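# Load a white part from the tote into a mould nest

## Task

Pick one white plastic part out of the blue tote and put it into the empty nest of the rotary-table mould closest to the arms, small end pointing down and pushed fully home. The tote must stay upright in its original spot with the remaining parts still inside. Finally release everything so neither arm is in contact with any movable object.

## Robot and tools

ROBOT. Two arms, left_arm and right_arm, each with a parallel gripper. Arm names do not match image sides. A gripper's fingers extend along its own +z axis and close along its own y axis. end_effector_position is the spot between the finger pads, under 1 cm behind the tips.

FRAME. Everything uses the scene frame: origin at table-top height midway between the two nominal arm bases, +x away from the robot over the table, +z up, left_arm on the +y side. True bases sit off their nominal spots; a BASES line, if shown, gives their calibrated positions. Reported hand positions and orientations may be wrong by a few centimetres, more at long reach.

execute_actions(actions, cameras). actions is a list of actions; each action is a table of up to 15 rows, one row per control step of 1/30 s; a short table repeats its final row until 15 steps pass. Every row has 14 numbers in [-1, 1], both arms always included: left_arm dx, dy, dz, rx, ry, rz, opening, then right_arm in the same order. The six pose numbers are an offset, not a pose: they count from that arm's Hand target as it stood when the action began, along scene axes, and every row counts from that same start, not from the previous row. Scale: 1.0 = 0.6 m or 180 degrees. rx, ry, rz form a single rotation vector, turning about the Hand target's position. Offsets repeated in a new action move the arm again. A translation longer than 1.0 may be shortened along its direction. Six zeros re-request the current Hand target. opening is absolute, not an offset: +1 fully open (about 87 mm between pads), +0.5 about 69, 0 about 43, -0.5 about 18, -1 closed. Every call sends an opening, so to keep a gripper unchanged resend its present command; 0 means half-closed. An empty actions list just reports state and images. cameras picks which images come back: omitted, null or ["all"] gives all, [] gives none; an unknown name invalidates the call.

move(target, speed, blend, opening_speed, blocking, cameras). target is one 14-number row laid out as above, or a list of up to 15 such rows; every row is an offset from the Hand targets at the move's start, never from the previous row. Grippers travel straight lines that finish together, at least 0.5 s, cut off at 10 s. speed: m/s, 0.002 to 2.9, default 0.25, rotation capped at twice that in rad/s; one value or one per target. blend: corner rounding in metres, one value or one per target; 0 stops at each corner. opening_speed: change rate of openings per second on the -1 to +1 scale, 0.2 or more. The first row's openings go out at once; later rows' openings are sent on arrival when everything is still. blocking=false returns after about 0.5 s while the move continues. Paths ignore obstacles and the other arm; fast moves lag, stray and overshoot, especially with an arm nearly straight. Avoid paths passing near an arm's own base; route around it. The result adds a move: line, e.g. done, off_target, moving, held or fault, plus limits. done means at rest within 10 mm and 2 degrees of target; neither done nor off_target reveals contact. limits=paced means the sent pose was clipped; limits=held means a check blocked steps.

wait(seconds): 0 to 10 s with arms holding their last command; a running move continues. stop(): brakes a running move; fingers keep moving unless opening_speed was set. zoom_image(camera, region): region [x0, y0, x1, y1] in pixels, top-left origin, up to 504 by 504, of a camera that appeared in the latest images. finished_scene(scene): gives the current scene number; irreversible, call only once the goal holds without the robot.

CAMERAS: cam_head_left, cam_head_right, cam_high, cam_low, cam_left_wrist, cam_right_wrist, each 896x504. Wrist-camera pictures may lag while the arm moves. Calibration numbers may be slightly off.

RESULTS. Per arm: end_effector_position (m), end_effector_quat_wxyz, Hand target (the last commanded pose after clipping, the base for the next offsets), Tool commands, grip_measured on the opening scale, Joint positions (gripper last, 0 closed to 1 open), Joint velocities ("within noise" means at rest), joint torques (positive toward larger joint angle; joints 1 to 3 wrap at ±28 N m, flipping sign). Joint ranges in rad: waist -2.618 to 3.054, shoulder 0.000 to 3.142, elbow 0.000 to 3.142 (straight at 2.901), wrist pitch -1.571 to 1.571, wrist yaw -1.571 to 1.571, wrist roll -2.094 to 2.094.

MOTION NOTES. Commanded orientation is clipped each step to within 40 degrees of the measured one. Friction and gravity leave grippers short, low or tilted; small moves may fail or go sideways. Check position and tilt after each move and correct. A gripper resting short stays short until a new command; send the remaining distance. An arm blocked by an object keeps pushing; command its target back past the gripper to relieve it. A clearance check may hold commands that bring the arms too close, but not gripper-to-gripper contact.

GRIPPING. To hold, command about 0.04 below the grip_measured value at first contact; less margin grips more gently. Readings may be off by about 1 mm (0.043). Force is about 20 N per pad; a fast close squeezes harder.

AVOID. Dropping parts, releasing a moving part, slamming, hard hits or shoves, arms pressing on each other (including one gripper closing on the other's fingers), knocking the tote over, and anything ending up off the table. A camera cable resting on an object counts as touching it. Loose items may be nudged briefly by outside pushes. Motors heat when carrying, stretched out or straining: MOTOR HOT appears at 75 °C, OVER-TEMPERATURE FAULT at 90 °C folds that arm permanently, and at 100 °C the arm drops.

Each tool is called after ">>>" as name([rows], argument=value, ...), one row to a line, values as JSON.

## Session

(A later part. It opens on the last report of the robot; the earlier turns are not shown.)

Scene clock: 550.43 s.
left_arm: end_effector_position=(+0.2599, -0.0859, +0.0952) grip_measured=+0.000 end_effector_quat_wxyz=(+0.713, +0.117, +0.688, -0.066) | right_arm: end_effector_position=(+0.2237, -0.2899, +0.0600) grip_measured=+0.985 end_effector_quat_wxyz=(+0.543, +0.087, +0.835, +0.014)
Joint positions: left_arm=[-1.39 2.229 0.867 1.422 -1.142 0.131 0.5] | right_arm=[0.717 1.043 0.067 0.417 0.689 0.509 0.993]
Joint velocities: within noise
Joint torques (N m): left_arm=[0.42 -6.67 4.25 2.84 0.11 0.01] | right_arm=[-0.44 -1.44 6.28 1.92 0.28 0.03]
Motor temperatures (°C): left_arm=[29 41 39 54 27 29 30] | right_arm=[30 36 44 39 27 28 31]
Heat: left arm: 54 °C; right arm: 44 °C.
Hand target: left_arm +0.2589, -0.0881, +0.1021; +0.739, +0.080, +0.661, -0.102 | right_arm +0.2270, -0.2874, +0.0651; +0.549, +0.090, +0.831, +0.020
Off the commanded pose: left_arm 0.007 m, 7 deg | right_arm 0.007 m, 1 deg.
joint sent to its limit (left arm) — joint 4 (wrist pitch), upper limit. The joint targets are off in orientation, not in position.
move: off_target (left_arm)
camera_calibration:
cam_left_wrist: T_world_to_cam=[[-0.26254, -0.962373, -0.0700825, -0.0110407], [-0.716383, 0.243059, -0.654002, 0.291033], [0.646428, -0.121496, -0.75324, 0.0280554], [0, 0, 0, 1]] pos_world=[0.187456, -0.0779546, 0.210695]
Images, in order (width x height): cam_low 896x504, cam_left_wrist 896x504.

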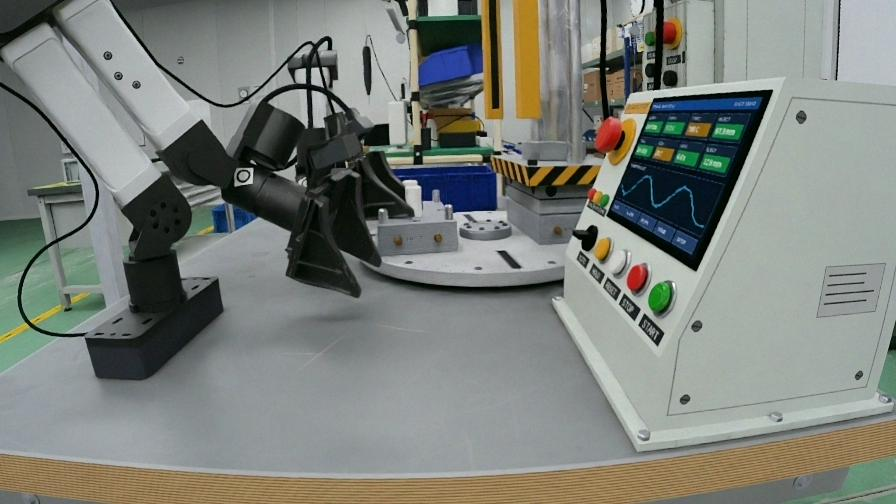

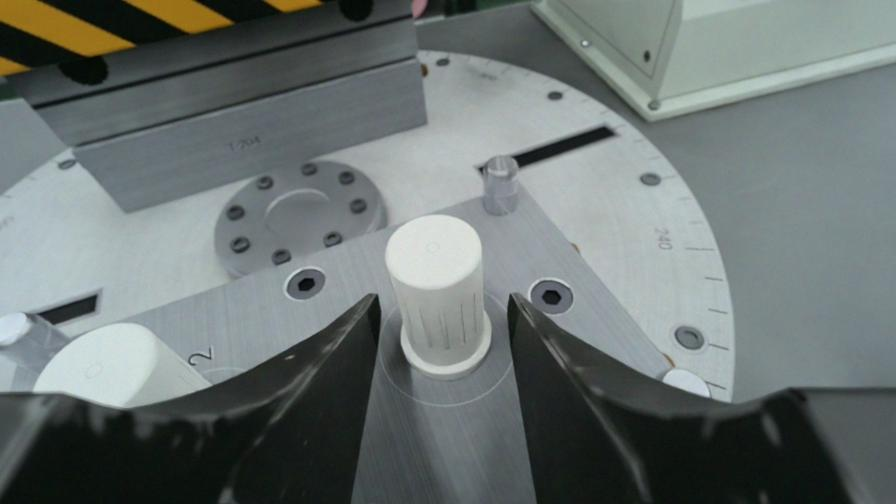

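>>> move([
  [0, 0.0, 0.03, 0, 0, 0, 0.4, 0, 0, 0, 0, 0, 0, 1],
  [0.0, 0.0, 0.2, 0, 0, 0, 0.4, 0, 0, 0, 0, 0, 0, 1],
  [-0.12, 0.0, 0.3, 0, 0, 0, 0.4, 0, 0, 0, 0, 0, 0, 1],
], opening_speed=0.5, speed=0.07, cameras=["cam_left_wrist","cam_low","cam_head_right"])

>>> zoom_image(camera="cam_low", region=[360, 160, 470, 250])

Scene clock: 562.47 s.
left_arm: end_effector_position=(+0.1887, -0.0897, +0.2596) grip_measured=+0.400 end_effector_quat_wxyz=(+0.736, +0.114, +0.663, -0.075) | right_arm: end_effector_position=(+0.2237, -0.2899, +0.0600) grip_measured=+0.985 end_effector_quat_wxyz=(+0.543, +0.087, +0.835, +0.014)
Joint positions: left_arm=[-1.591 1.821 0.97 1.23 -1.313 0.435 0.7] | right_arm=[0.717 1.043 0.067 0.417 0.689 0.509 0.993]
Joint velocities: within noise
Joint torques (N m): left_arm=[0.31 -9.78 9.03 1.51 0.21 0.03] | right_arm=[-0.28 -1.47 6.34 1.89 0.28 0.01]
Motor temperatures (°C): left_arm=[29 42 39 53 27 29 30] | right_arm=[30 36 44 39 27 28 31]
Heat: left arm: 53 °C; right arm: 44 °C.
Hand target: left_arm +0.1869, -0.0881, +0.2823; +0.739, +0.080, +0.661, -0.103 | right_arm +0.2270, -0.2874, +0.0651; +0.549, +0.090, +0.831, +0.020
Off the commanded pose: left_arm 0.023 m, 5 deg | right_arm 0.007 m, 1 deg.
move: off_target (left_arm)
camera_calibration:
cam_left_wrist: T_world_to_cam=[[-0.270429, -0.960728, -0.0622164, -0.0223275], [-0.669397, 0.234084, -0.705062, 0.352131], [0.691936, -0.149021, -0.706411, 0.174313], [0, 0, 0, 1]] pos_world=[0.109064, -0.0779022, 0.370022]
Images, in order (width x height): cam_head_right 896x504, cam_low 896x504, cam_left_wrist 896x504.

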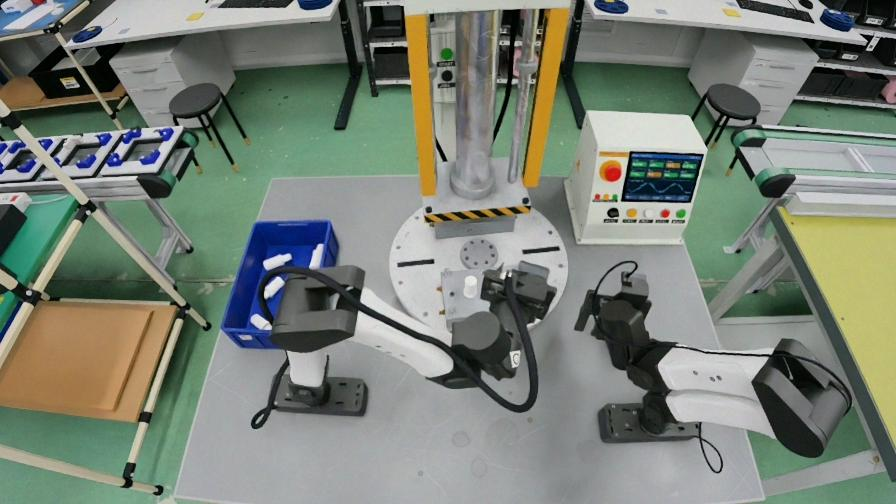

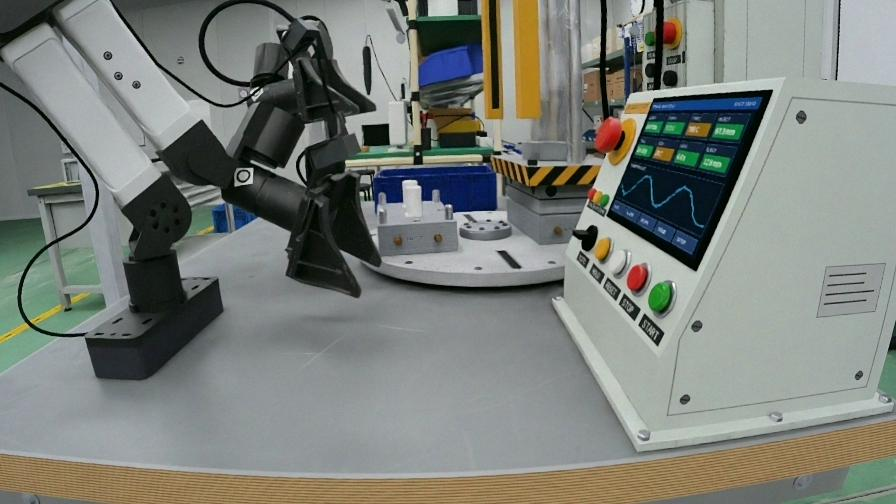

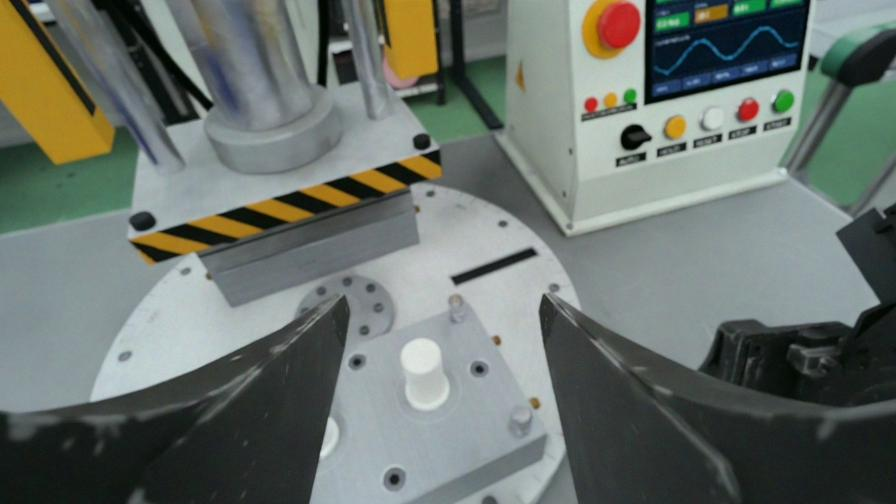

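Scaled by 4.582 from the camera's 896x504 image, which has a finer 1280x720 frame.

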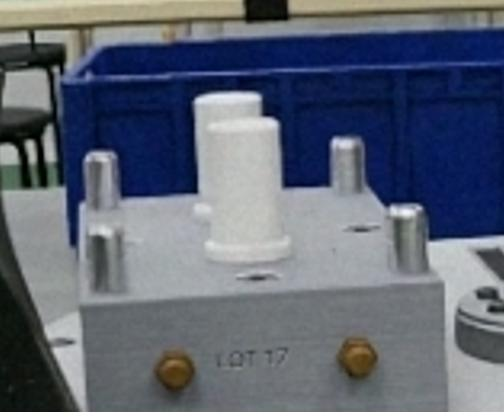

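>>> finished_scene(scene=1)

The scene is finished: the task was done.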